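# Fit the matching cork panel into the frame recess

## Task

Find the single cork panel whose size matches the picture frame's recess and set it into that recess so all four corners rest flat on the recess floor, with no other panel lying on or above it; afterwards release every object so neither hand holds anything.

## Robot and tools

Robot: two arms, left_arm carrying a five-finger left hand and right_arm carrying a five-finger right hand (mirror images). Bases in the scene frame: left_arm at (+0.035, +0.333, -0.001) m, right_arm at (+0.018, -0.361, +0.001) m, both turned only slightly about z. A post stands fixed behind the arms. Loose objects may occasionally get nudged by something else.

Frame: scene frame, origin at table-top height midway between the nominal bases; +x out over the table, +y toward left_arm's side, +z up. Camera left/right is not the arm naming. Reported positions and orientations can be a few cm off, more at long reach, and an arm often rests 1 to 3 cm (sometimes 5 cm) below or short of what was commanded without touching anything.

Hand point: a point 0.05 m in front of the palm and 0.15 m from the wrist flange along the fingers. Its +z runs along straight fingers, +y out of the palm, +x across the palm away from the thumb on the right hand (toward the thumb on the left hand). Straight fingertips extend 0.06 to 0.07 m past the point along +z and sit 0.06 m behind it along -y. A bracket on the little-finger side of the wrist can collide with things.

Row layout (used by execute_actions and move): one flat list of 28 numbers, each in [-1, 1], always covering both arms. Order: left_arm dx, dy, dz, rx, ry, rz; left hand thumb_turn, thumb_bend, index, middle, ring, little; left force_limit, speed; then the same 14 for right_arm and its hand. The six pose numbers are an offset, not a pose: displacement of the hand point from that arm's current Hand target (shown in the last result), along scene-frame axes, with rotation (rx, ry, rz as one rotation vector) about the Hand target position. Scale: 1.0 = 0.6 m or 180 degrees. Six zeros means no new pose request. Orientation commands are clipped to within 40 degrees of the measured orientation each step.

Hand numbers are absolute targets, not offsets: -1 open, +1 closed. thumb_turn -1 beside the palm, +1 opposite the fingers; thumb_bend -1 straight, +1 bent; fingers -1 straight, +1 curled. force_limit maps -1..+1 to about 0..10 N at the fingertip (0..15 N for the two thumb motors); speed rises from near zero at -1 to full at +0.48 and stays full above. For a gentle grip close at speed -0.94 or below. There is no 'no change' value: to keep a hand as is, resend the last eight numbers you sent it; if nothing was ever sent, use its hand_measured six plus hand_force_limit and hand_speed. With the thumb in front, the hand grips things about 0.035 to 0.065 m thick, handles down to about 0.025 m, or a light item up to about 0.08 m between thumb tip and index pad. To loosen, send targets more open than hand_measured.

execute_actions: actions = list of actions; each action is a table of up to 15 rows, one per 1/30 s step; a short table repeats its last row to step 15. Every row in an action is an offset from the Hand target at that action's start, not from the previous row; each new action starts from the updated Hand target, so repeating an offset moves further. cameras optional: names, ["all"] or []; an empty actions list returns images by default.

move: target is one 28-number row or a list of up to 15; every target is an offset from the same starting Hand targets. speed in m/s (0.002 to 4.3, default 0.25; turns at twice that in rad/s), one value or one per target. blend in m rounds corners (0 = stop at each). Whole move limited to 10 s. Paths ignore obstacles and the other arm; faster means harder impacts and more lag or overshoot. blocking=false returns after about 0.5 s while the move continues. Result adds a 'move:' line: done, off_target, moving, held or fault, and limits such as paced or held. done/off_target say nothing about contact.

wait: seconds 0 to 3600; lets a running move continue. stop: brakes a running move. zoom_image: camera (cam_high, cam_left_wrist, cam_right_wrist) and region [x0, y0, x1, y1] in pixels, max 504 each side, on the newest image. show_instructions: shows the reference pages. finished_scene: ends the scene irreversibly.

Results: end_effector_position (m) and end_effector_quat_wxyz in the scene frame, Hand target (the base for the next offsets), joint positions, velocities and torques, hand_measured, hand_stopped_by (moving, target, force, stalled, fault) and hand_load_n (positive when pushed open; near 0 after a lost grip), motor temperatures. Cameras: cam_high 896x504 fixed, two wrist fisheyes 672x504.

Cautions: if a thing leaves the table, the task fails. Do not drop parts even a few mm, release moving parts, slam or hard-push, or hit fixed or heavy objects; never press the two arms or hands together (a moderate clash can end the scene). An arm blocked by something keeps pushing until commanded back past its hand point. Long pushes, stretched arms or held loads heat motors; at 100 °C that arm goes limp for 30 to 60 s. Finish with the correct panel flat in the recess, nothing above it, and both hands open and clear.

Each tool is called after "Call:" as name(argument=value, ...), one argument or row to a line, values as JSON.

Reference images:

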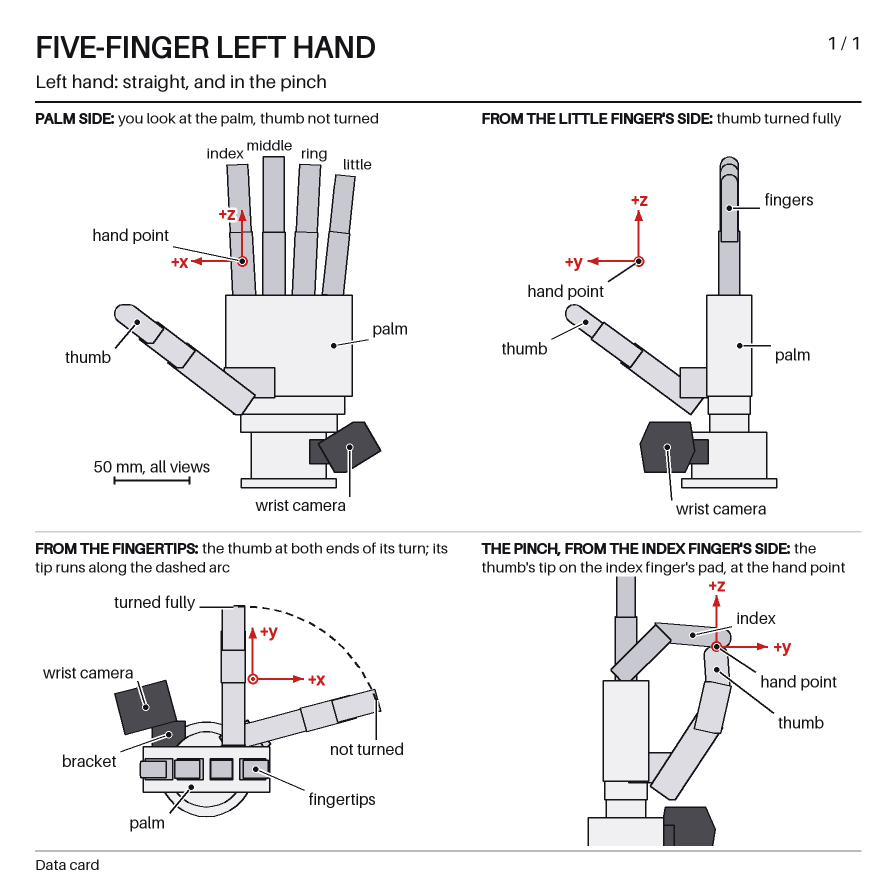

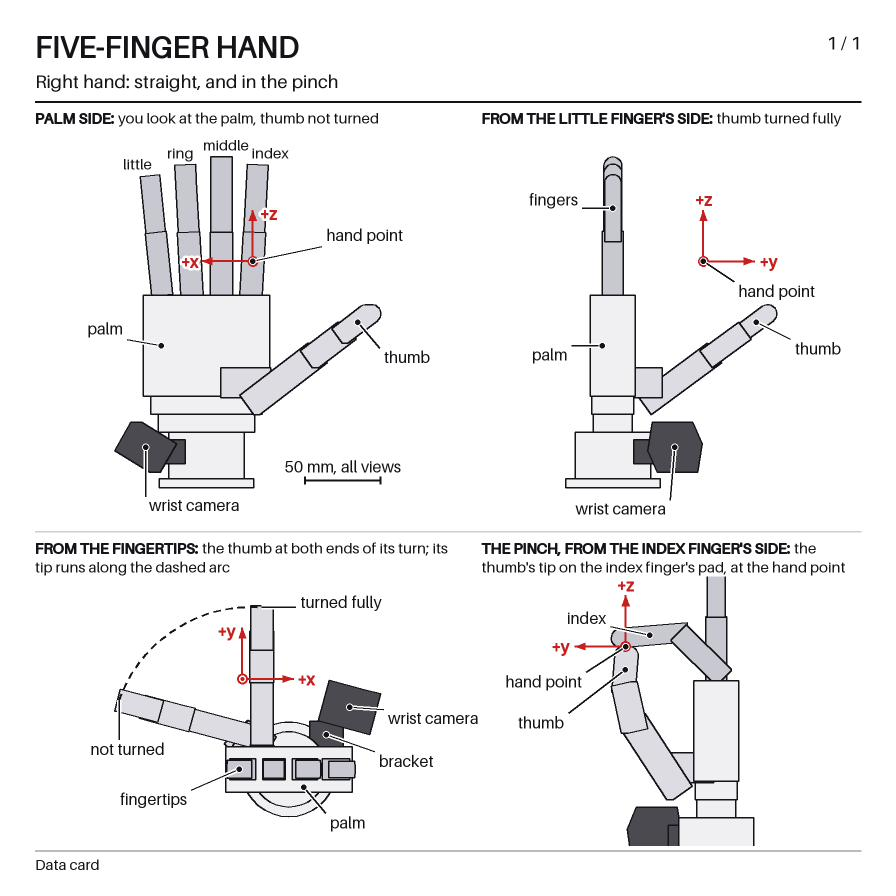

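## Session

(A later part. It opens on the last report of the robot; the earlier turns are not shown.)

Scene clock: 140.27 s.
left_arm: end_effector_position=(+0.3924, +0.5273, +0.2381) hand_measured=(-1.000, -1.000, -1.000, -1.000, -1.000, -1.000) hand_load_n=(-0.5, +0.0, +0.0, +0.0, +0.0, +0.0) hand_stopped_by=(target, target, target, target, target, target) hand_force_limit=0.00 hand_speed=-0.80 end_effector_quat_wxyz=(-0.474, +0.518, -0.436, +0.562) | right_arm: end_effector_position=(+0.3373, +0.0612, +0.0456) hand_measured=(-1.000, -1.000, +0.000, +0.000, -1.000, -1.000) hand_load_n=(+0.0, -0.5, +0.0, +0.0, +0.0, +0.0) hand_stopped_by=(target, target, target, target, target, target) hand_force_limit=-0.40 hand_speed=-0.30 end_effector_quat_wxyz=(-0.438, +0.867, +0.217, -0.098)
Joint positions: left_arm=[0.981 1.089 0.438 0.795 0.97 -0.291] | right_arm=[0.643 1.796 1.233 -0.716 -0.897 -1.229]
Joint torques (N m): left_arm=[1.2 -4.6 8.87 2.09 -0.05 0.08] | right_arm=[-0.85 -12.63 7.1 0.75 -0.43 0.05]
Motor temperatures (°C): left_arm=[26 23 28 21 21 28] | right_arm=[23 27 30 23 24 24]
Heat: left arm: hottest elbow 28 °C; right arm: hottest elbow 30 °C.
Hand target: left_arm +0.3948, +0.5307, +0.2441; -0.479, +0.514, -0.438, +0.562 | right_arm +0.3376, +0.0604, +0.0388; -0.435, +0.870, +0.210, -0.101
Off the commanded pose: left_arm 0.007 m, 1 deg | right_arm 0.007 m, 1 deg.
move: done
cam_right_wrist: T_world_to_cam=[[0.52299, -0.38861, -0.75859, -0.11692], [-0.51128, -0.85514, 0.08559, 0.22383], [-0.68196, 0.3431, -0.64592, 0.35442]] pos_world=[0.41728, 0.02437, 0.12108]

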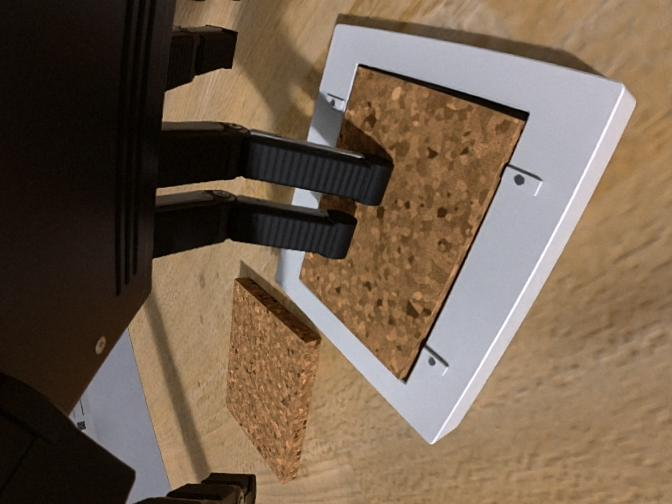

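Call:
move(
  target=[0,0,0,0,0,0,-1,-1,-1,-1,-1,-1,0,-0.8,0,0,-0.0085,0,0,0,-1,-1,0.0,0.0,-1,-1,-0.4,-0.3],
  speed=0.03,
  cameras=[],
)

Call:
move(
  target=[0,0,0,0,0,0,-1,-1,-1,-1,-1,-1,0,-0.8,0,0,-0.007,0,0,0,-1,-1,0.0,0.0,-1,-1,-0.4,-0.3],
  speed=0.03,
  cameras=["cam_right_wrist"],
)

Scene clock: 141.00 s.
left_arm: end_effector_position=(+0.3924, +0.5273, +0.2381) hand_measured=(-1.000, -1.000, -1.000, -1.000, -1.000, -1.000) hand_load_n=(-0.5, +0.0, +0.0, +0.0, +0.0, +0.0) hand_stopped_by=(target, target, target, target, target, target) hand_force_limit=0.00 hand_speed=-0.80 end_effector_quat_wxyz=(-0.474, +0.518, -0.436, +0.562) | right_arm: end_effector_position=(+0.3382, +0.0622, +0.0450) hand_measured=(-1.000, -1.000, +0.000, +0.000, -1.000, -1.000) hand_load_n=(+0.0, -0.5, +0.0, +0.0, +0.0, +0.0) hand_stopped_by=(target, target, target, target, target, target) hand_force_limit=-0.40 hand_speed=-0.30 end_effector_quat_wxyz=(-0.439, +0.867, +0.217, -0.096)
Joint positions: left_arm=[0.981 1.089 0.438 0.795 0.97 -0.291] | right_arm=[0.643 1.796 1.232 -0.707 -0.898 -1.225]
Joint torques (N m): left_arm=[1.2 -4.6 8.88 2.07 -0.05 0.08] | right_arm=[-0.97 -11.52 6.71 0.92 -0.39 0.01]
Heat: left arm: hottest elbow 28 °C; right arm: hottest elbow 30 °C.
Hand target: left_arm +0.3948, +0.5307, +0.2441; -0.479, +0.514, -0.438, +0.562 | right_arm +0.3376, +0.0604, +0.0338; -0.435, +0.869, +0.210, -0.101
Off the commanded pose: left_arm 0.007 m, 1 deg | right_arm 0.012 m, 1 deg.
move: off_target (right_arm)

Scene clock: 141.50 s.
left_arm: end_effector_position=(+0.3924, +0.5273, +0.2381) hand_measured=(-1.000, -1.000, -1.000, -1.000, -1.000, -1.000) hand_load_n=(+0.0, +0.0, +0.0, -0.5, +0.0, +0.0) hand_stopped_by=(target, target, target, target, target, target) hand_force_limit=0.00 hand_speed=-0.80 end_effector_quat_wxyz=(-0.474, +0.518, -0.436, +0.562) | right_arm: end_effector_position=(+0.3388, +0.0631, +0.0441) hand_measured=(-1.000, -1.000, +0.000, +0.000, -1.000, -1.000) hand_load_n=(+0.0, +0.0, +0.0, +0.0, +0.0, +0.0) hand_stopped_by=(target, target, target, target, target, target) hand_force_limit=-0.40 hand_speed=-0.30 end_effector_quat_wxyz=(-0.441, +0.866, +0.218, -0.094)
Joint positions: left_arm=[0.981 1.089 0.438 0.795 0.97 -0.291] | right_arm=[0.643 1.797 1.229 -0.696 -0.899 -1.224]
Joint torques (N m): left_arm=[1.14 -4.66 8.87 2.07 -0.05 0.08] | right_arm=[-1.03 -11.63 6.63 0.99 -0.36 -0.04]
Heat: left arm: hottest elbow 28 °C; right arm: hottest elbow 30 °C.
Hand target: left_arm +0.3948, +0.5307, +0.2441; -0.479, +0.514, -0.438, +0.562 | right_arm +0.3375, +0.0604, +0.0295; -0.435, +0.869, +0.210, -0.101
Off the commanded pose: left_arm 0.007 m, 1 deg | right_arm 0.015 m, 1 deg.
move: off_target (right_arm)
cam_right_wrist: T_world_to_cam=[[0.52715, -0.38267, -0.75873, -0.1199], [-0.51358, -0.85482, 0.07431, 0.22761], [-0.67702, 0.35049, -0.64715, 0.35163]] pos_world=[0.41816, 0.02544, 0.11968]

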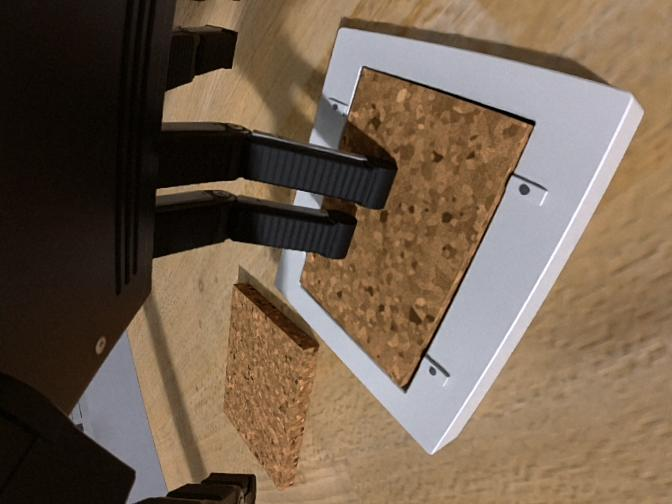

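Call:
move(
  target=[0,0,0,0,0,0,-1,-1,-1,-1,-1,-1,0,-0.8,0,0,0.09,0,0,0,-1,-1,0.0,0.0,-1,-1,-0.4,-0.3],
  speed=0.12,
  cameras=["cam_right_wrist","cam_high"],
)

Call:
zoom_image(
  camera="cam_right_wrist",
  region=[340, 0, 640, 300],
)

Scene clock: 142.63 s.
left_arm: end_effector_position=(+0.3924, +0.5273, +0.2381) hand_measured=(-1.000, -1.000, -1.000, -1.000, -1.000, -1.000) hand_load_n=(-0.5, +0.0, -0.5, +0.0, +0.0, +0.0) hand_stopped_by=(target, target, target, target, target, target) hand_force_limit=0.00 hand_speed=-0.80 end_effector_quat_wxyz=(-0.474, +0.518, -0.436, +0.562) | right_arm: end_effector_position=(+0.3249, +0.0511, +0.0672) hand_measured=(-1.000, -1.000, +0.000, +0.000, -1.000, -1.000) hand_load_n=(+0.0, +0.0, +0.0, +0.0, +0.0, +0.0) hand_stopped_by=(target, target, target, target, target, target) hand_force_limit=-0.40 hand_speed=-0.30 end_effector_quat_wxyz=(-0.429, +0.872, +0.206, -0.115)
Joint positions: left_arm=[0.981 1.089 0.438 0.795 0.97 -0.291] | right_arm=[0.643 1.752 1.238 -0.806 -0.897 -1.224]
Joint torques (N m): left_arm=[1.2 -4.66 8.88 2.09 -0.05 0.08] | right_arm=[-1.26 -13.27 10.37 0.16 -0.46 -0.01]
Heat: left arm: hottest elbow 28 °C; right arm: hottest elbow 30 °C.
Hand target: left_arm +0.3948, +0.5307, +0.2441; -0.479, +0.514, -0.438, +0.562 | right_arm +0.3376, +0.0604, +0.0835; -0.435, +0.870, +0.210, -0.101
Off the commanded pose: left_arm 0.007 m, 1 deg | right_arm 0.023 m, 2 deg.
move: off_target (right_arm)
cam_right_wrist: T_world_to_cam=[[0.49536, -0.41158, -0.765, -0.08735], [-0.51, -0.85068, 0.12744, 0.20351], [-0.70322, 0.32702, -0.6313, 0.37005]] pos_world=[0.40729, 0.01615, 0.14086]
Images, in order (width x height): cam_high 896x504, cam_right_wrist 672x504.

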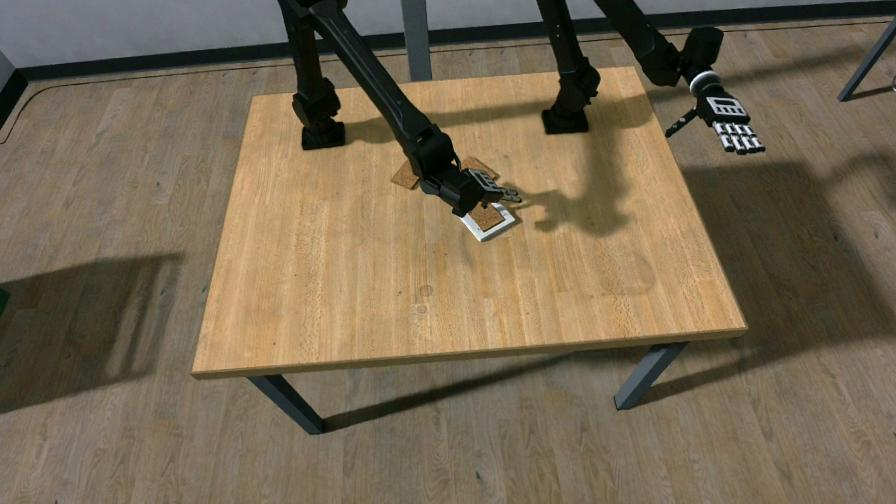

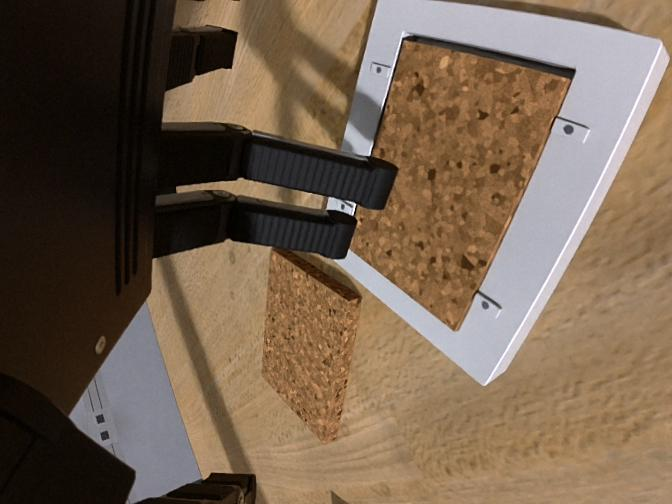

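Scaled by 1.680 from the camera's image (finer frame: 960x720).

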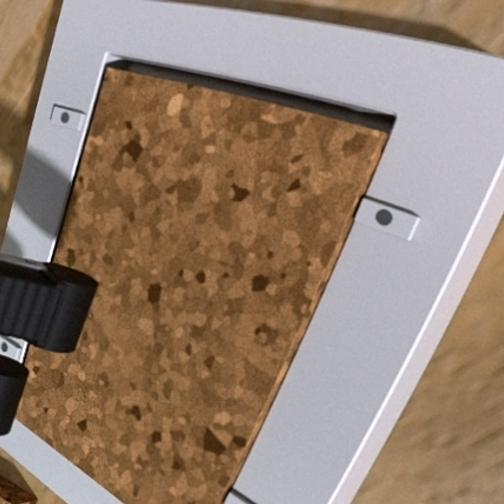

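Call:
move(
  target=[
    [0,0,0,0,0,0,-1,-1,-1,-1,-1,-1,0,-0.8,0,0,0.08,0,0,0,-1,-1,0,0,-1,-1,-0.4,-0.3],
    [0,0,0,0,0,0,-1,-1,-1,-1,-1,-1,0,-0.8,0,-0.18,0.12,0,0,0,-1,-1,0,0,-1,-1,-0.4,-0.3],
  ],
  speed=0.15,
  cameras=["cam_right_wrist","cam_high"],
)

Scene clock: 145.63 s.
left_arm: end_effector_position=(+0.3924, +0.5273, +0.2381) hand_measured=(-1.000, -1.000, -1.000, -1.000, -1.000, -1.000) hand_load_n=(+0.0, +0.0, +0.0, +0.0, +0.0, +0.0) hand_stopped_by=(target, target, target, target, target, target) hand_force_limit=0.00 hand_speed=-0.80 end_effector_quat_wxyz=(-0.474, +0.518, -0.436, +0.562) | right_arm: end_effector_position=(+0.3383, -0.0471, +0.1527) hand_measured=(-1.000, -1.000, +0.000, +0.000, -1.000, -1.000) hand_load_n=(+0.0, +0.0, +0.0, +0.0, +0.0, +0.0) hand_stopped_by=(target, target, target, target, target, target) hand_force_limit=-0.40 hand_speed=-0.30 end_effector_quat_wxyz=(-0.434, +0.871, +0.205, -0.103)
Joint positions: left_arm=[0.981 1.089 0.438 0.795 0.97 -0.291] | right_arm=[0.459 1.573 1.259 -1.201 -0.923 -1.499]
Joint torques (N m): left_arm=[1.14 -4.6 8.88 2.09 -0.05 0.08] | right_arm=[-0.5 -11.28 7.88 -0.09 -0.7 -0.21]
Heat: left arm: hottest elbow 28 °C; right arm: hottest elbow 30 °C.
Hand target: left_arm +0.3948, +0.5307, +0.2441; -0.479, +0.514, -0.438, +0.562 | right_arm +0.3376, -0.0476, +0.1556; -0.435, +0.869, +0.210, -0.101
Off the commanded pose: left_arm 0.007 m, 1 deg | right_arm 0.003 m, 1 deg.
move: done
cam_right_wrist: T_world_to_cam=[[0.5041, -0.40892, -0.76071, -0.07248], [-0.52385, -0.84505, 0.10712, 0.12397], [-0.68663, 0.3445, -0.6402, 0.46218]] pos_world=[0.41882, -0.0841, 0.22747]
Images, in order (width x height): cam_high 896x504, cam_right_wrist 672x504.

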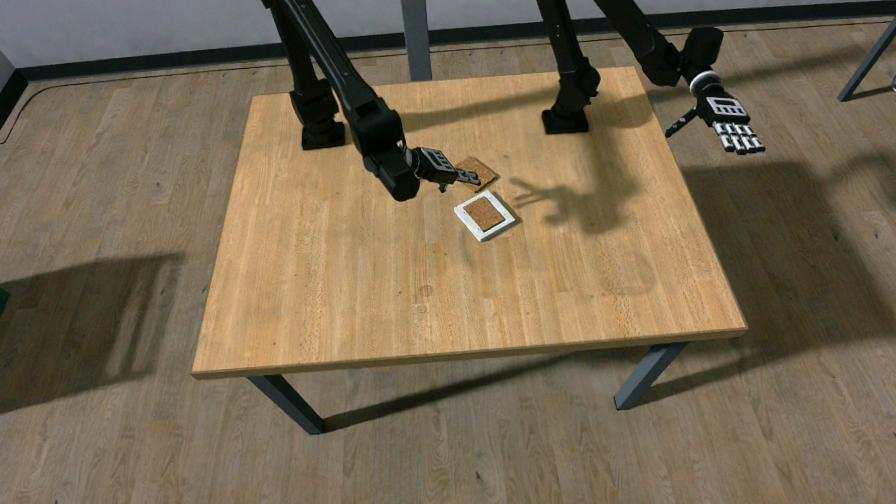

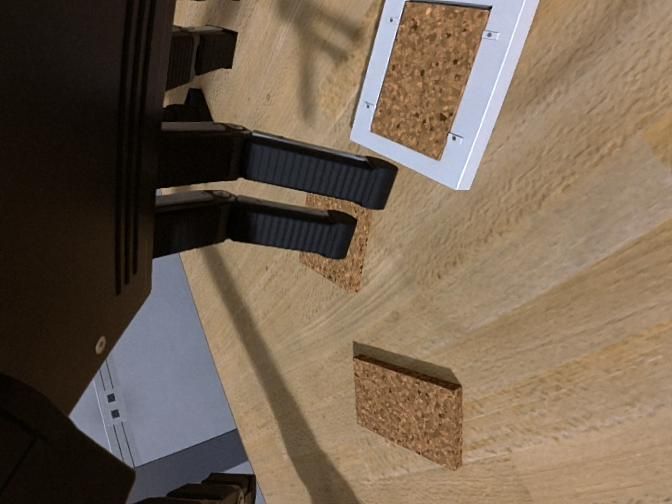

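Call:
zoom_image(
  camera="cam_right_wrist",
  region=[340, 0, 560, 200],
)

Call:
zoom_image(
  camera="cam_high",
  region=[445, 185, 525, 245],
)

Scaled by 2.291 from the camera's image (finer frame: 960x720).

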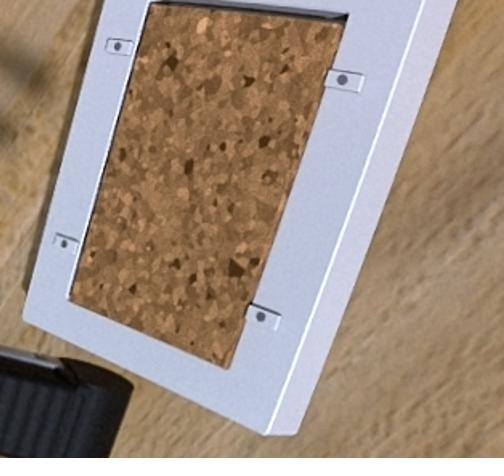

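Scaled by 6.300 from the camera's image (finer frame: 1280x720).

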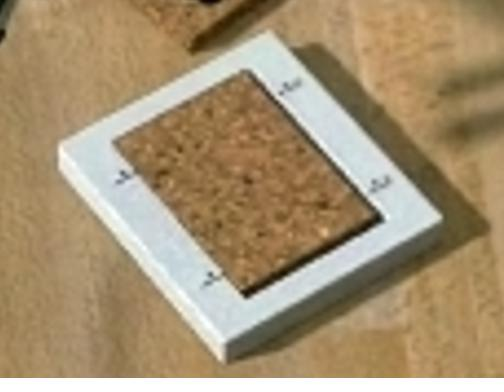

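Call:
move(
  target=[0,0,0,0,0,0,-1,-1,-1,-1,-1,-1,0,-0.8,0.08,0.06,-0.03,0,0,0,-1,-1,0,0,-1,-1,-0.4,-0.3],
  speed=0.15,
  cameras=["cam_right_wrist","cam_high"],
)

Call:
zoom_image(
  camera="cam_right_wrist",
  region=[330, 0, 600, 260],
)

Scene clock: 147.17 s.
left_arm: end_effector_position=(+0.3924, +0.5273, +0.2381) hand_measured=(-1.000, -1.000, -1.000, -1.000, -1.000, -1.000) hand_load_n=(+0.0, +0.0, +0.0, +0.0, +0.0, +0.0) hand_stopped_by=(target, target, target, target, target, target) hand_force_limit=0.00 hand_speed=-0.80 end_effector_quat_wxyz=(-0.474, +0.518, -0.436, +0.562) | right_arm: end_effector_position=(+0.3733, -0.0234, +0.1237) hand_measured=(-1.000, -1.000, +0.000, +0.000, -1.000, -1.000) hand_load_n=(+0.0, +0.0, +0.0, +0.0, +0.0, +0.0) hand_stopped_by=(target, target, target, target, target, target) hand_force_limit=-0.40 hand_speed=-0.30 end_effector_quat_wxyz=(-0.430, +0.872, +0.202, -0.116)
Joint positions: left_arm=[0.981 1.089 0.438 0.795 0.97 -0.291] | right_arm=[0.466 1.721 1.364 -1.185 -0.923 -1.498]
Joint torques (N m): left_arm=[1.2 -4.6 8.9 2.09 -0.05 0.08] | right_arm=[0.38 -12.28 10.93 0.28 -0.71 0.02]
Heat: left arm: hottest elbow 28 °C; right arm: hottest elbow 31 °C.
Hand target: left_arm +0.3948, +0.5307, +0.2441; -0.479, +0.514, -0.438, +0.562 | right_arm +0.3855, -0.0116, +0.1375; -0.435, +0.869, +0.210, -0.101
Off the commanded pose: left_arm 0.007 m, 1 deg | right_arm 0.022 m, 2 deg.
move: off_target (right_arm)
cam_right_wrist: T_world_to_cam=[[0.48828, -0.41519, -0.76759, -0.09594], [-0.51505, -0.84715, 0.13059, 0.15925], [-0.70449, 0.33159, -0.62749, 0.46421]] pos_world=[0.4559, -0.05885, 0.19685]
Images, in order (width x height): cam_high 896x504, cam_right_wrist 672x504.

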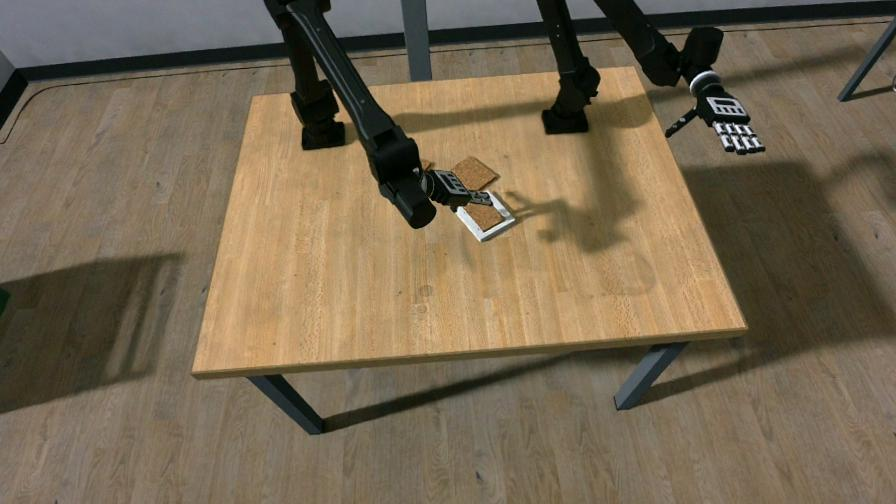

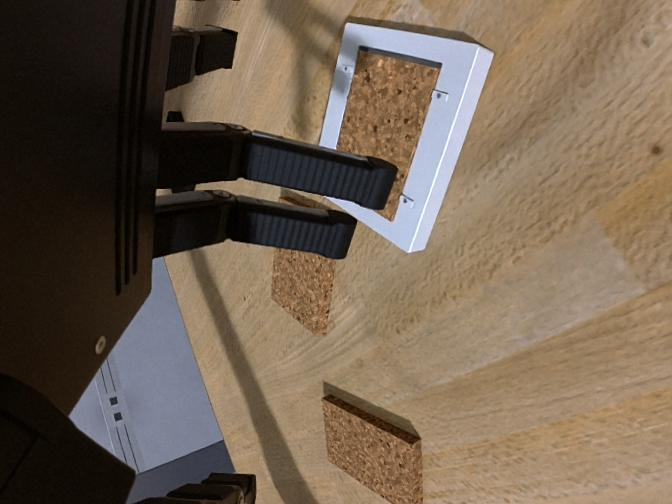

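Scaled by 1.867 from the camera's image (finer frame: 960x720).

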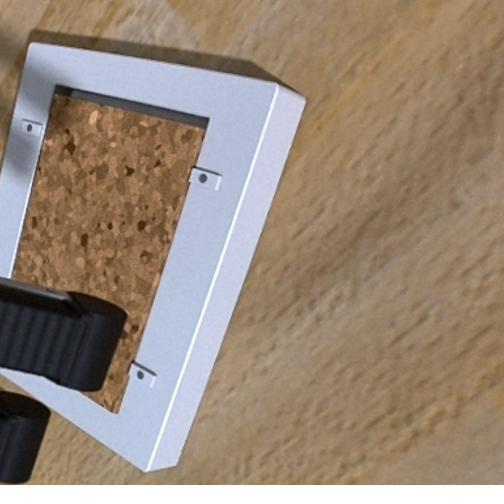

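Call:
move(
  target=[0,0,0,0,0,0,-1,-1,-1,-1,-1,-1,0,-0.8,-0.05,0.14,0.02,0,0,0,-1,-1,0,0,-1,-1,-0.4,-0.3],
  speed=0.15,
  cameras=["cam_right_wrist"],
)

Call:
zoom_image(
  camera="cam_right_wrist",
  region=[330, 50, 600, 350],
)

Scene clock: 148.93 s.
left_arm: end_effector_position=(+0.3924, +0.5273, +0.2381) hand_measured=(-1.000, -1.000, -1.000, -1.000, -1.000, -1.000) hand_load_n=(-0.5, +0.0, +0.0, +0.0, +0.0, +0.0) hand_stopped_by=(target, target, target, target, target, target) hand_force_limit=0.00 hand_speed=-0.80 end_effector_quat_wxyz=(-0.474, +0.518, -0.436, +0.562) | right_arm: end_effector_position=(+0.3413, +0.0614, +0.1397) hand_measured=(-1.000, -1.000, +0.000, +0.000, -1.000, -1.000) hand_load_n=(+0.0, +0.0, +0.5, +0.0, +0.0, +0.0) hand_stopped_by=(target, target, target, target, target, target) hand_force_limit=-0.40 hand_speed=-0.30 end_effector_quat_wxyz=(-0.429, +0.871, +0.208, -0.116)
Joint positions: left_arm=[0.981 1.089 0.438 0.795 0.97 -0.291] | right_arm=[0.638 1.724 1.408 -1.013 -0.899 -1.237]
Joint torques (N m): left_arm=[1.2 -4.6 8.88 2.09 -0.05 0.08] | right_arm=[-1.44 -12.69 11.17 0.87 -0.5 0]
Heat: left arm: hottest elbow 28 °C; right arm: hottest elbow 31 °C.
Hand target: left_arm +0.3948, +0.5307, +0.2441; -0.479, +0.514, -0.438, +0.562 | right_arm +0.3556, +0.0724, +0.1495; -0.435, +0.869, +0.210, -0.101
Off the commanded pose: left_arm 0.007 m, 1 deg | right_arm 0.020 m, 2 deg.
move: off_target (right_arm)
cam_right_wrist: T_world_to_cam=[[0.49751, -0.40931, -0.76482, -0.03671], [-0.50692, -0.85265, 0.12656, 0.21064], [-0.70393, 0.32473, -0.63169, 0.4244]] pos_world=[0.42379, 0.02676, 0.21336]

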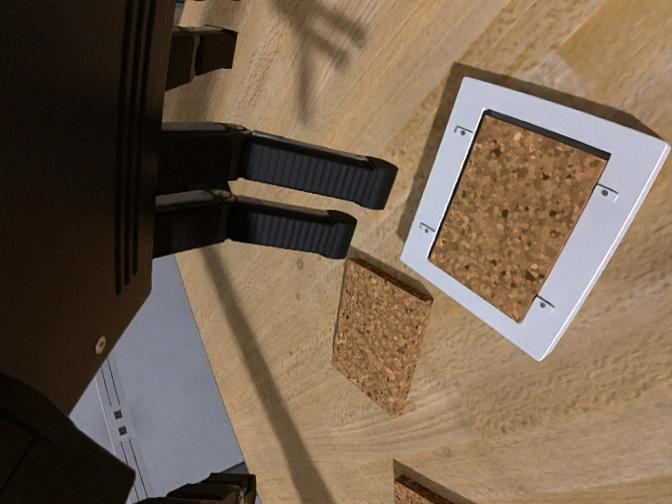

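Scaled by 1.680 from the camera's image (finer frame: 960x720).

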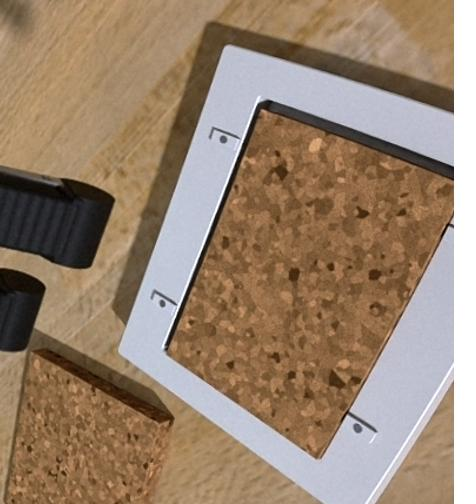

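Call:
zoom_image(
  camera="cam_right_wrist",
  region=[400, 200, 580, 360],
)

Call:
zoom_image(
  camera="cam_right_wrist",
  region=[450, 70, 672, 220],
)

Scaled by 2.800 from the camera's image (finer frame: 960x720).

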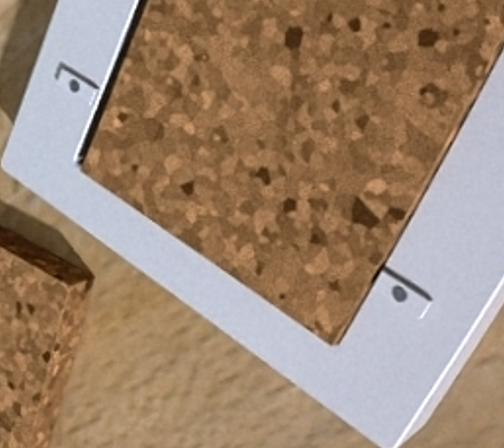

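Scaled by 2.270 from the camera's image (finer frame: 960x720).

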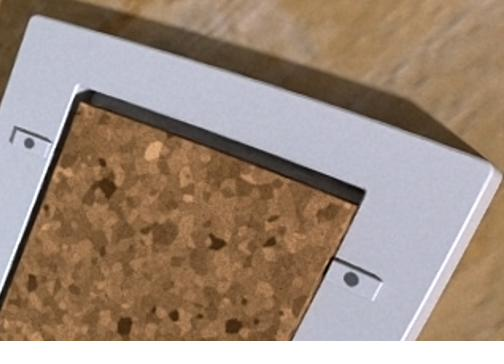

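Call:
move(
  target=[
    [0,0,0,0,0,0,-1,-1,-1,-1,-1,-1,0,-0.8,0,0,0.06,0,0,0,-1,-1,0,0,-1,-1,-0.4,-0.3],
    [0,0,0,0,0,0,-1,-1,-1,-1,-1,-1,0,-0.8,-0.163,-0.129,0.06,-0.128,-0.278,0,-1,-1,0,0,-1,-1,-0.4,-0.3],
  ],
  speed=0.2,
  cameras=["cam_right_wrist","cam_high"],
)

Scene clock: 158.10 s.
left_arm: end_effector_position=(+0.3924, +0.5273, +0.2381) hand_measured=(-1.000, -1.000, -1.000, -1.000, -1.000, -1.000) hand_load_n=(+0.0, +0.0, -0.5, +0.0, +0.0, +0.0) hand_stopped_by=(target, target, target, target, target, target) hand_force_limit=0.00 hand_speed=-0.80 end_effector_quat_wxyz=(-0.474, +0.518, -0.436, +0.562) | right_arm: end_effector_position=(+0.2583, -0.0070, +0.1827) hand_measured=(-1.000, -1.000, +0.000, +0.000, -1.000, -1.000) hand_load_n=(+0.0, +0.0, +0.0, +0.0, +0.0, +0.0) hand_stopped_by=(target, target, target, target, target, target) hand_force_limit=-0.40 hand_speed=-0.30 end_effector_quat_wxyz=(-0.123, +0.898, +0.356, +0.228)
Joint positions: left_arm=[0.981 1.089 0.438 0.795 0.97 -0.291] | right_arm=[1.097 1.244 1.04 -0.859 0.136 -1.217]
Joint torques (N m): left_arm=[1.2 -4.6 8.88 2.09 -0.05 0.08] | right_arm=[-0.56 -8.82 8.51 1.44 0.33 -0.01]
Heat: left arm: hottest elbow 28 °C; right arm: hottest elbow 31 °C.
Hand target: left_arm +0.3948, +0.5307, +0.2441; -0.479, +0.514, -0.438, +0.562 | right_arm +0.2577, -0.0049, +0.1856; -0.130, +0.898, +0.350, +0.235
Off the commanded pose: left_arm 0.007 m, 1 deg | right_arm 0.003 m, 1 deg.
move: done
cam_right_wrist: T_world_to_cam=[[0.83839, -0.53757, 0.09015, -0.23569], [-0.53827, -0.84257, -0.01841, 0.13946], [0.08585, -0.03309, -0.99576, 0.27538]] pos_world=[0.24902, -0.00009, 0.29802]
Images, in order (width x height): cam_high 896x504, cam_right_wrist 672x504.

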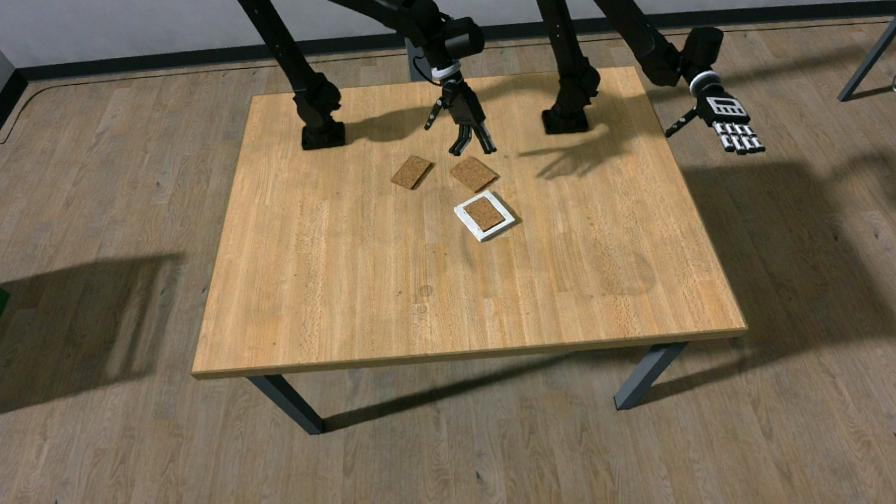

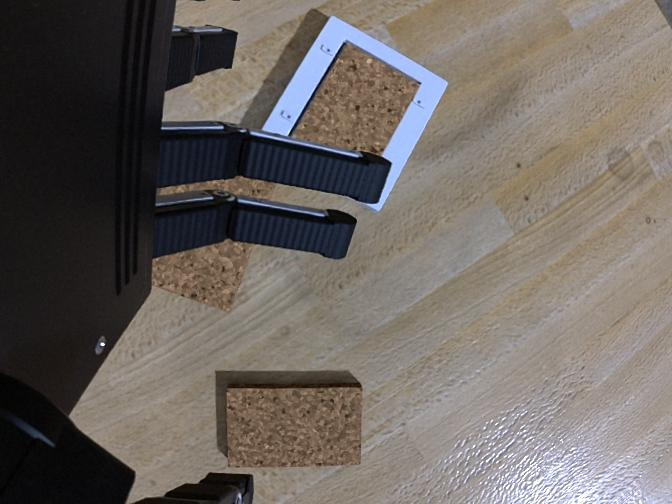

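Call:
move(
  target=[0,0,0,0,0,0,-1,-1,-1,-1,-1,-1,0,-0.8,-0.07,0.06,-0.08,0,0,0,-1,-1,0,0,-1,-1,-0.4,-0.3],
  speed=0.2,
  cameras=["cam_right_wrist"],
)

Call:
zoom_image(
  camera="cam_right_wrist",
  region=[270, 0, 550, 200],
)

Scene clock: 159.50 s.
left_arm: end_effector_position=(+0.3924, +0.5273, +0.2381) hand_measured=(-1.000, -1.000, -1.000, -1.000, -1.000, -1.000) hand_load_n=(+0.0, +0.0, +0.0, -0.5, +0.0, +0.0) hand_stopped_by=(target, target, target, target, target, target) hand_force_limit=0.00 hand_speed=-0.80 end_effector_quat_wxyz=(-0.474, +0.518, -0.436, +0.562) | right_arm: end_effector_position=(+0.2146, +0.0277, +0.1354) hand_measured=(-1.000, -1.000, +0.000, +0.000, -1.000, -1.000) hand_load_n=(+0.0, +0.0, +0.0, +0.0, +0.0, +0.0) hand_stopped_by=(target, target, target, target, target, target) hand_force_limit=-0.40 hand_speed=-0.30 end_effector_quat_wxyz=(-0.123, +0.897, +0.358, +0.230)
Joint positions: left_arm=[0.981 1.089 0.438 0.795 0.97 -0.291] | right_arm=[1.237 1.327 0.986 -0.74 0.203 -1.097]
Joint torques (N m): left_arm=[1.2 -4.6 8.88 2.09 -0.05 0.08] | right_arm=[-1.2 -8.29 8.4 1.29 0.34 0.01]
Heat: left arm: hottest elbow 28 °C; right arm: hottest elbow 31 °C.
Hand target: left_arm +0.3948, +0.5307, +0.2441; -0.479, +0.514, -0.438, +0.562 | right_arm +0.2157, +0.0310, +0.1374; -0.130, +0.898, +0.350, +0.235
Off the commanded pose: left_arm 0.007 m, 1 deg | right_arm 0.004 m, 1 deg.
move: done
cam_right_wrist: T_world_to_cam=[[0.8402, -0.53432, 0.09256, -0.17699], [-0.53487, -0.84468, -0.02087, 0.14389], [0.08934, -0.03197, -0.99549, 0.23238]] pos_world=[0.20491, 0.03441, 0.25072]

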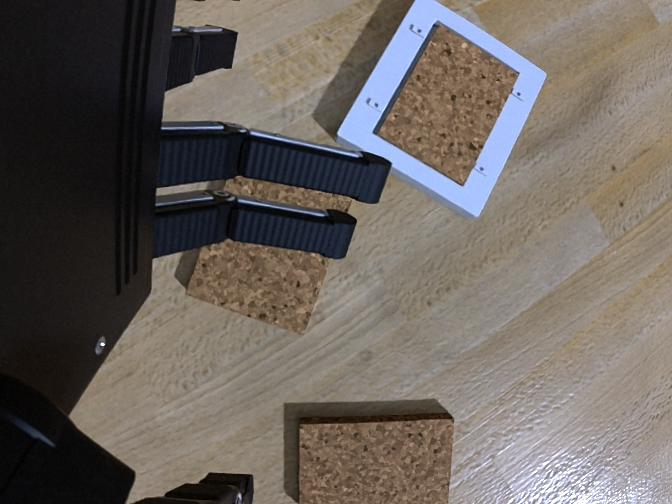

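Scaled by 1.800 from the camera's image (finer frame: 960x720).

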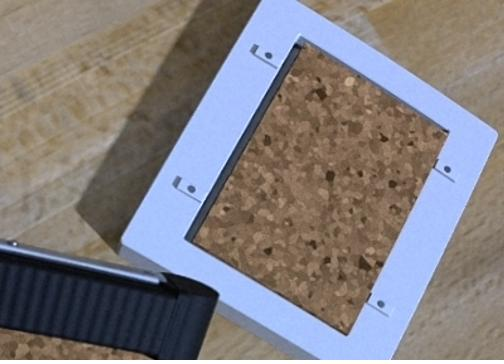

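Call:
zoom_image(
  camera="cam_right_wrist",
  region=[330, 90, 510, 220],
)

Call:
zoom_image(
  camera="cam_right_wrist",
  region=[380, 0, 560, 130],
)

Scaled by 2.800 from the camera's image (finer frame: 960x720).

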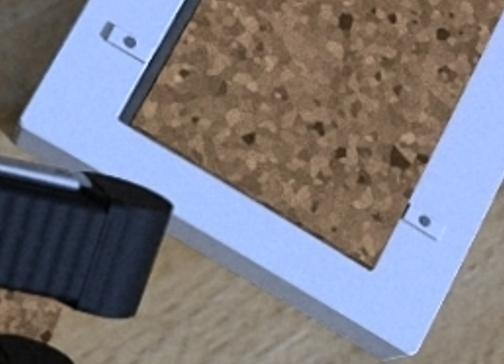

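Scaled by 2.800 from the camera's image (finer frame: 960x720).

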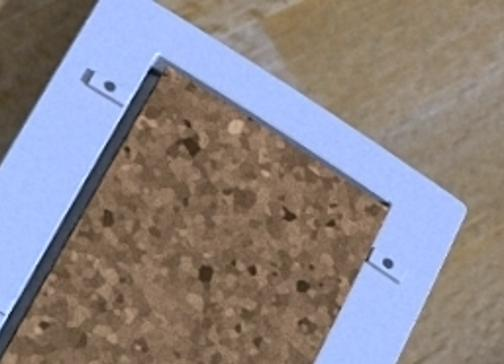

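Call:
move(
  target=[
    [0,0,0,0,0,0,-1,-1,-1,-1,-1,-1,0,-0.8,0.24,0,0.14,0.128,0.278,0,-1,-1,-1,-1,-1,-1,-0.4,-0.3],
    [0,0,0,0,0,0,-1,-1,-1,-1,-1,-1,0,-0.8,0.35,0,-0.03,0.198,0.430,0,-1,-1,-1,-1,-1,-1,-0.4,-0.3],
  ],
  speed=0.2,
  blend=0.05,
  cameras=["cam_right_wrist","cam_high"],
)

Scene clock: 168.07 s.
left_arm: end_effector_position=(+0.3924, +0.5273, +0.2381) hand_measured=(-1.000, -1.000, -1.000, -1.000, -1.000, -1.000) hand_load_n=(+0.0, +0.0, -0.5, +0.0, +0.0, +0.0) hand_stopped_by=(target, target, target, target, target, target) hand_force_limit=0.00 hand_speed=-0.80 end_effector_quat_wxyz=(-0.474, +0.518, -0.436, +0.562) | right_arm: end_effector_position=(+0.4142, +0.0268, +0.1078) hand_measured=(-1.000, -1.000, -1.000, -1.000, -1.000, -1.000) hand_load_n=(-0.5, +0.0, +0.0, +0.0, +0.0, +0.0) hand_stopped_by=(target, target, target, target, target, target) hand_force_limit=-0.40 hand_speed=-0.30 end_effector_quat_wxyz=(-0.556, +0.775, +0.091, -0.284)
Joint positions: left_arm=[0.981 1.089 0.438 0.795 0.97 -0.291] | right_arm=[0.414 2.149 1.74 -1.678 -1.316 -1.745]
Joint torques (N m): left_arm=[1.14 -4.6 8.88 2.07 -0.05 0.08] | right_arm=[-0.62 -16.32 9.77 -1.11 -0.75 -0.16]
Heat: left arm: hottest elbow 28 °C; right arm: hottest elbow 32 °C.
Hand target: left_arm +0.3948, +0.5307, +0.2441; -0.479, +0.514, -0.438, +0.562 | right_arm +0.4258, +0.0310, +0.1196; -0.565, +0.768, +0.111, -0.280
Off the commanded pose: left_arm 0.007 m, 1 deg | right_arm 0.017 m, 3 deg.
joint sent to its limit (right arm) — joint 4 (wrist pitch), lower limit. The joint targets still meet the commanded pose.
move: off_target (right_arm)
cam_right_wrist: T_world_to_cam=[[0.05991, -0.23831, -0.96934, 0.08712], [-0.47543, -0.86067, 0.18221, 0.20324], [-0.87771, 0.44994, -0.16487, 0.48508]] pos_world=[0.51716, -0.02257, 0.12739]
Images, in order (width x height): cam_high 896x504, cam_right_wrist 672x504.

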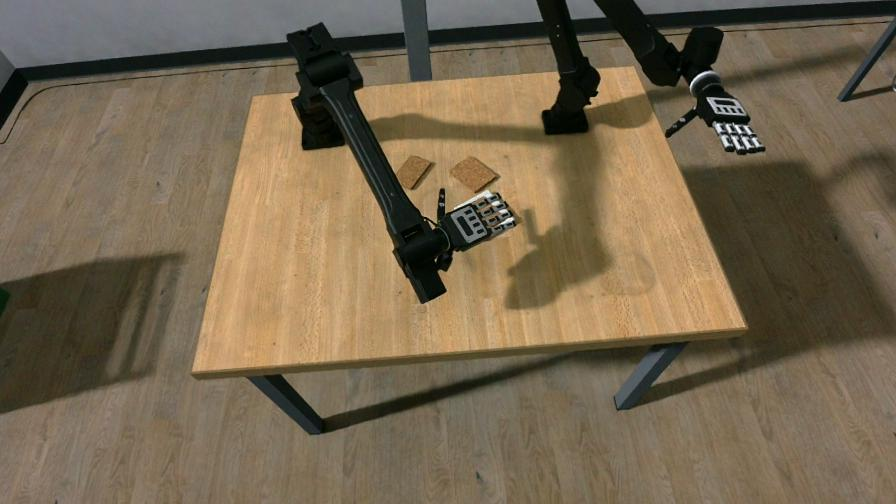

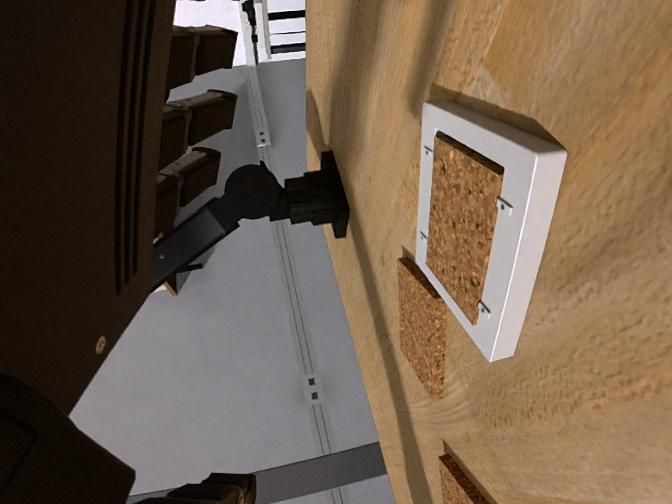

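Call:
zoom_image(
  camera="cam_right_wrist",
  region=[410, 90, 570, 250],
)

Call:
zoom_image(
  camera="cam_right_wrist",
  region=[410, 210, 570, 370],
)

Scaled by 3.150 from the camera's image (finer frame: 960x720).

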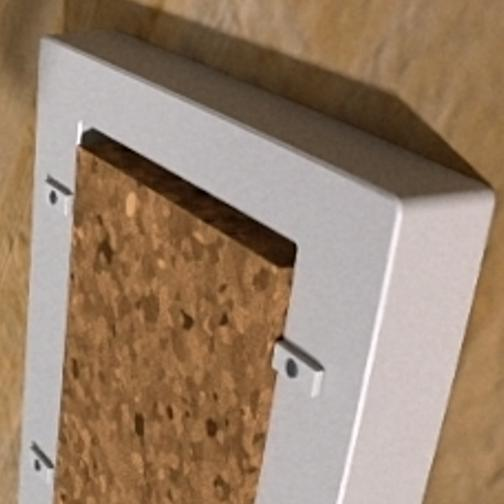

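Scaled by 3.150 from the camera's image (finer frame: 960x720).

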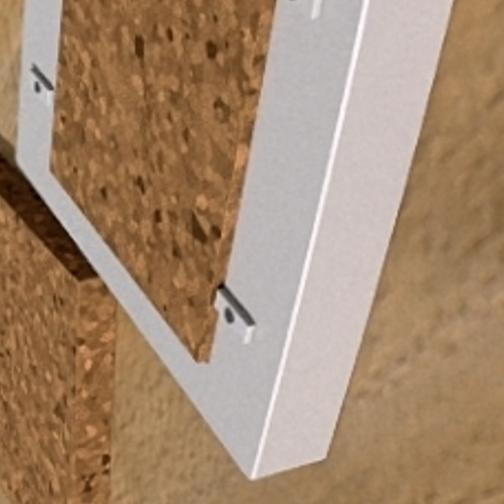

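Call:
zoom_image(
  camera="cam_right_wrist",
  region=[455, 270, 515, 350],
)

Call:
zoom_image(
  camera="cam_right_wrist",
  region=[465, 200, 525, 280],
)

Call:
zoom_image(
  camera="cam_right_wrist",
  region=[465, 140, 525, 220],
)

Call:
zoom_image(
  camera="cam_right_wrist",
  region=[405, 220, 465, 300],
)

Scaled by 6.300 from the camera's image (finer frame: 960x720).

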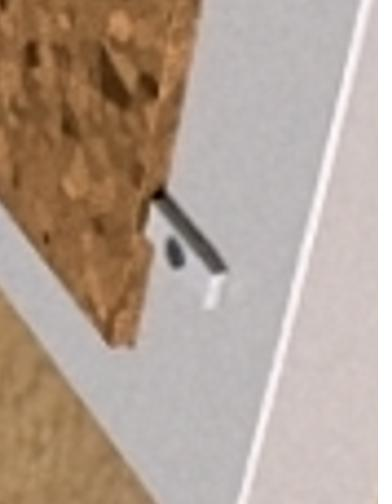

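Scaled by 6.300 from the camera's image (finer frame: 960x720).

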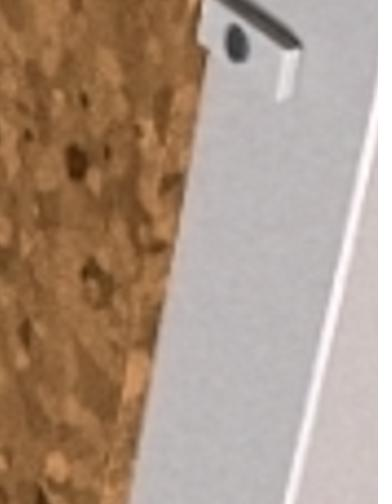

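Scaled by 6.300 from the camera's image (finer frame: 960x720).

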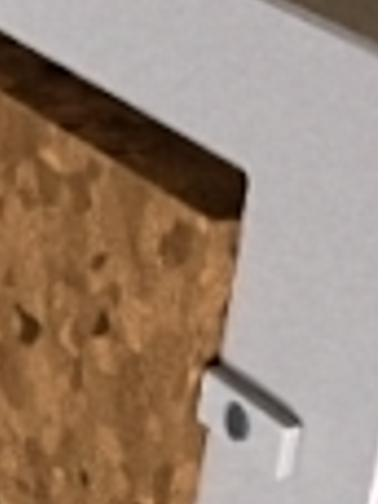

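Scaled by 6.300 from the camera's image (finer frame: 960x720).

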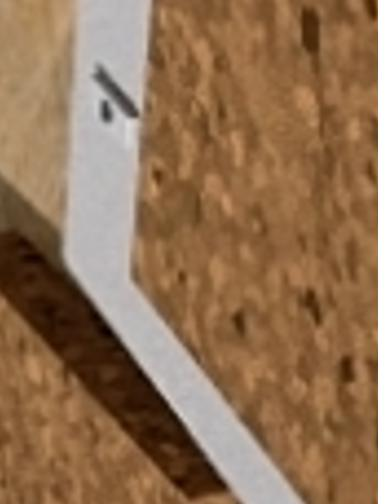

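Call:
move(
  target=[0,0,0,0,0,0,-1,-1,-1,-1,-1,-1,0,-0.8,-0.05,-0.35,0.15,-0.07,-0.15,0,-1,-1,-1,-1,-1,-1,-0.4,-0.3],
  speed=0.25,
  cameras=["cam_high"],
)

Call:
zoom_image(
  camera="cam_high",
  region=[445, 185, 525, 245],
)

Scene clock: 171.80 s.
left_arm: end_effector_position=(+0.3924, +0.5273, +0.2381) hand_measured=(-1.000, -1.000, -1.000, -1.000, -1.000, -1.000) hand_load_n=(+0.0, +0.0, +0.0, +0.0, +0.0, +0.0) hand_stopped_by=(target, target, target, target, target, target) hand_force_limit=0.00 hand_speed=-0.80 end_effector_quat_wxyz=(-0.474, +0.518, -0.436, +0.562) | right_arm: end_effector_position=(+0.3970, -0.1785, +0.2132) hand_measured=(-1.000, -1.000, -1.000, -1.000, -1.000, -1.000) hand_load_n=(-0.5, +0.0, +0.0, +0.0, +0.0, +0.0) hand_stopped_by=(target, target, target, target, target, target) hand_force_limit=-0.40 hand_speed=-0.30 end_effector_quat_wxyz=(-0.432, +0.877, +0.197, -0.077)
Joint positions: left_arm=[0.981 1.089 0.438 0.795 0.97 -0.291] | right_arm=[0.146 1.594 1.449 -1.681 -0.881 -1.942]
Joint torques (N m): left_arm=[1.2 -4.54 8.88 2.09 -0.05 0.08] | right_arm=[-0.91 -10.7 7.49 -0.59 -0.43 -0.23]
Heat: left arm: hottest elbow 28 °C; right arm: hottest elbow 32 °C.
Hand target: left_arm +0.3948, +0.5307, +0.2441; -0.479, +0.514, -0.438, +0.562 | right_arm +0.3957, -0.1791, +0.2095; -0.436, +0.869, +0.209, -0.104
Off the commanded pose: left_arm 0.007 m, 1 deg | right_arm 0.004 m, 3 deg.
joint sent to its limit (right arm) — joint 4 (wrist pitch), lower limit. The joint targets are off in orientation, not in position.
move: off_target (right_arm)

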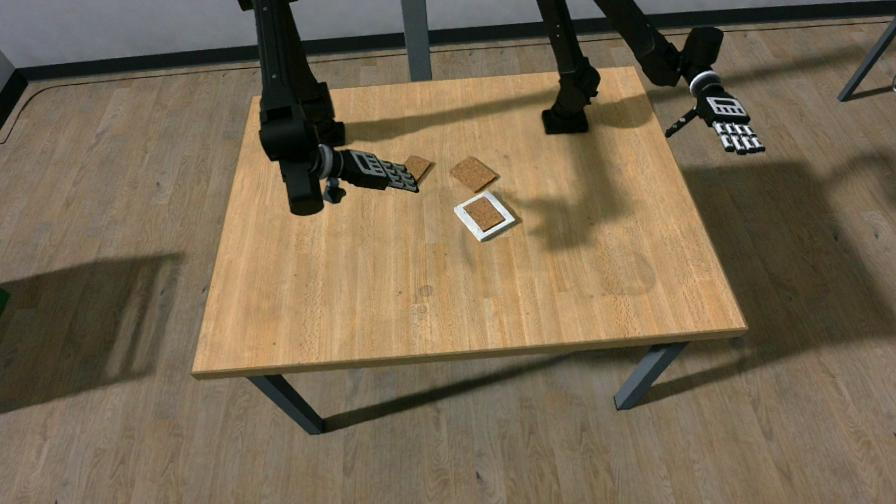

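Scaled by 6.300 from the camera's image (finer frame: 1280x720).

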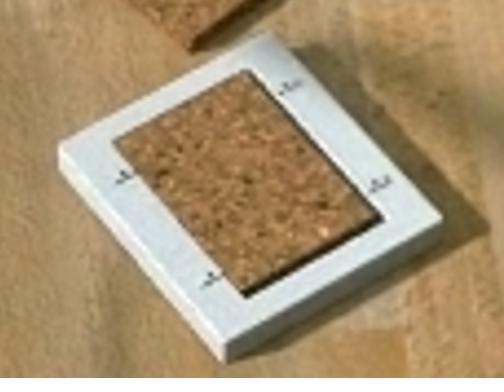

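Call:
finished_scene(
)

The scene is finished: the task was done.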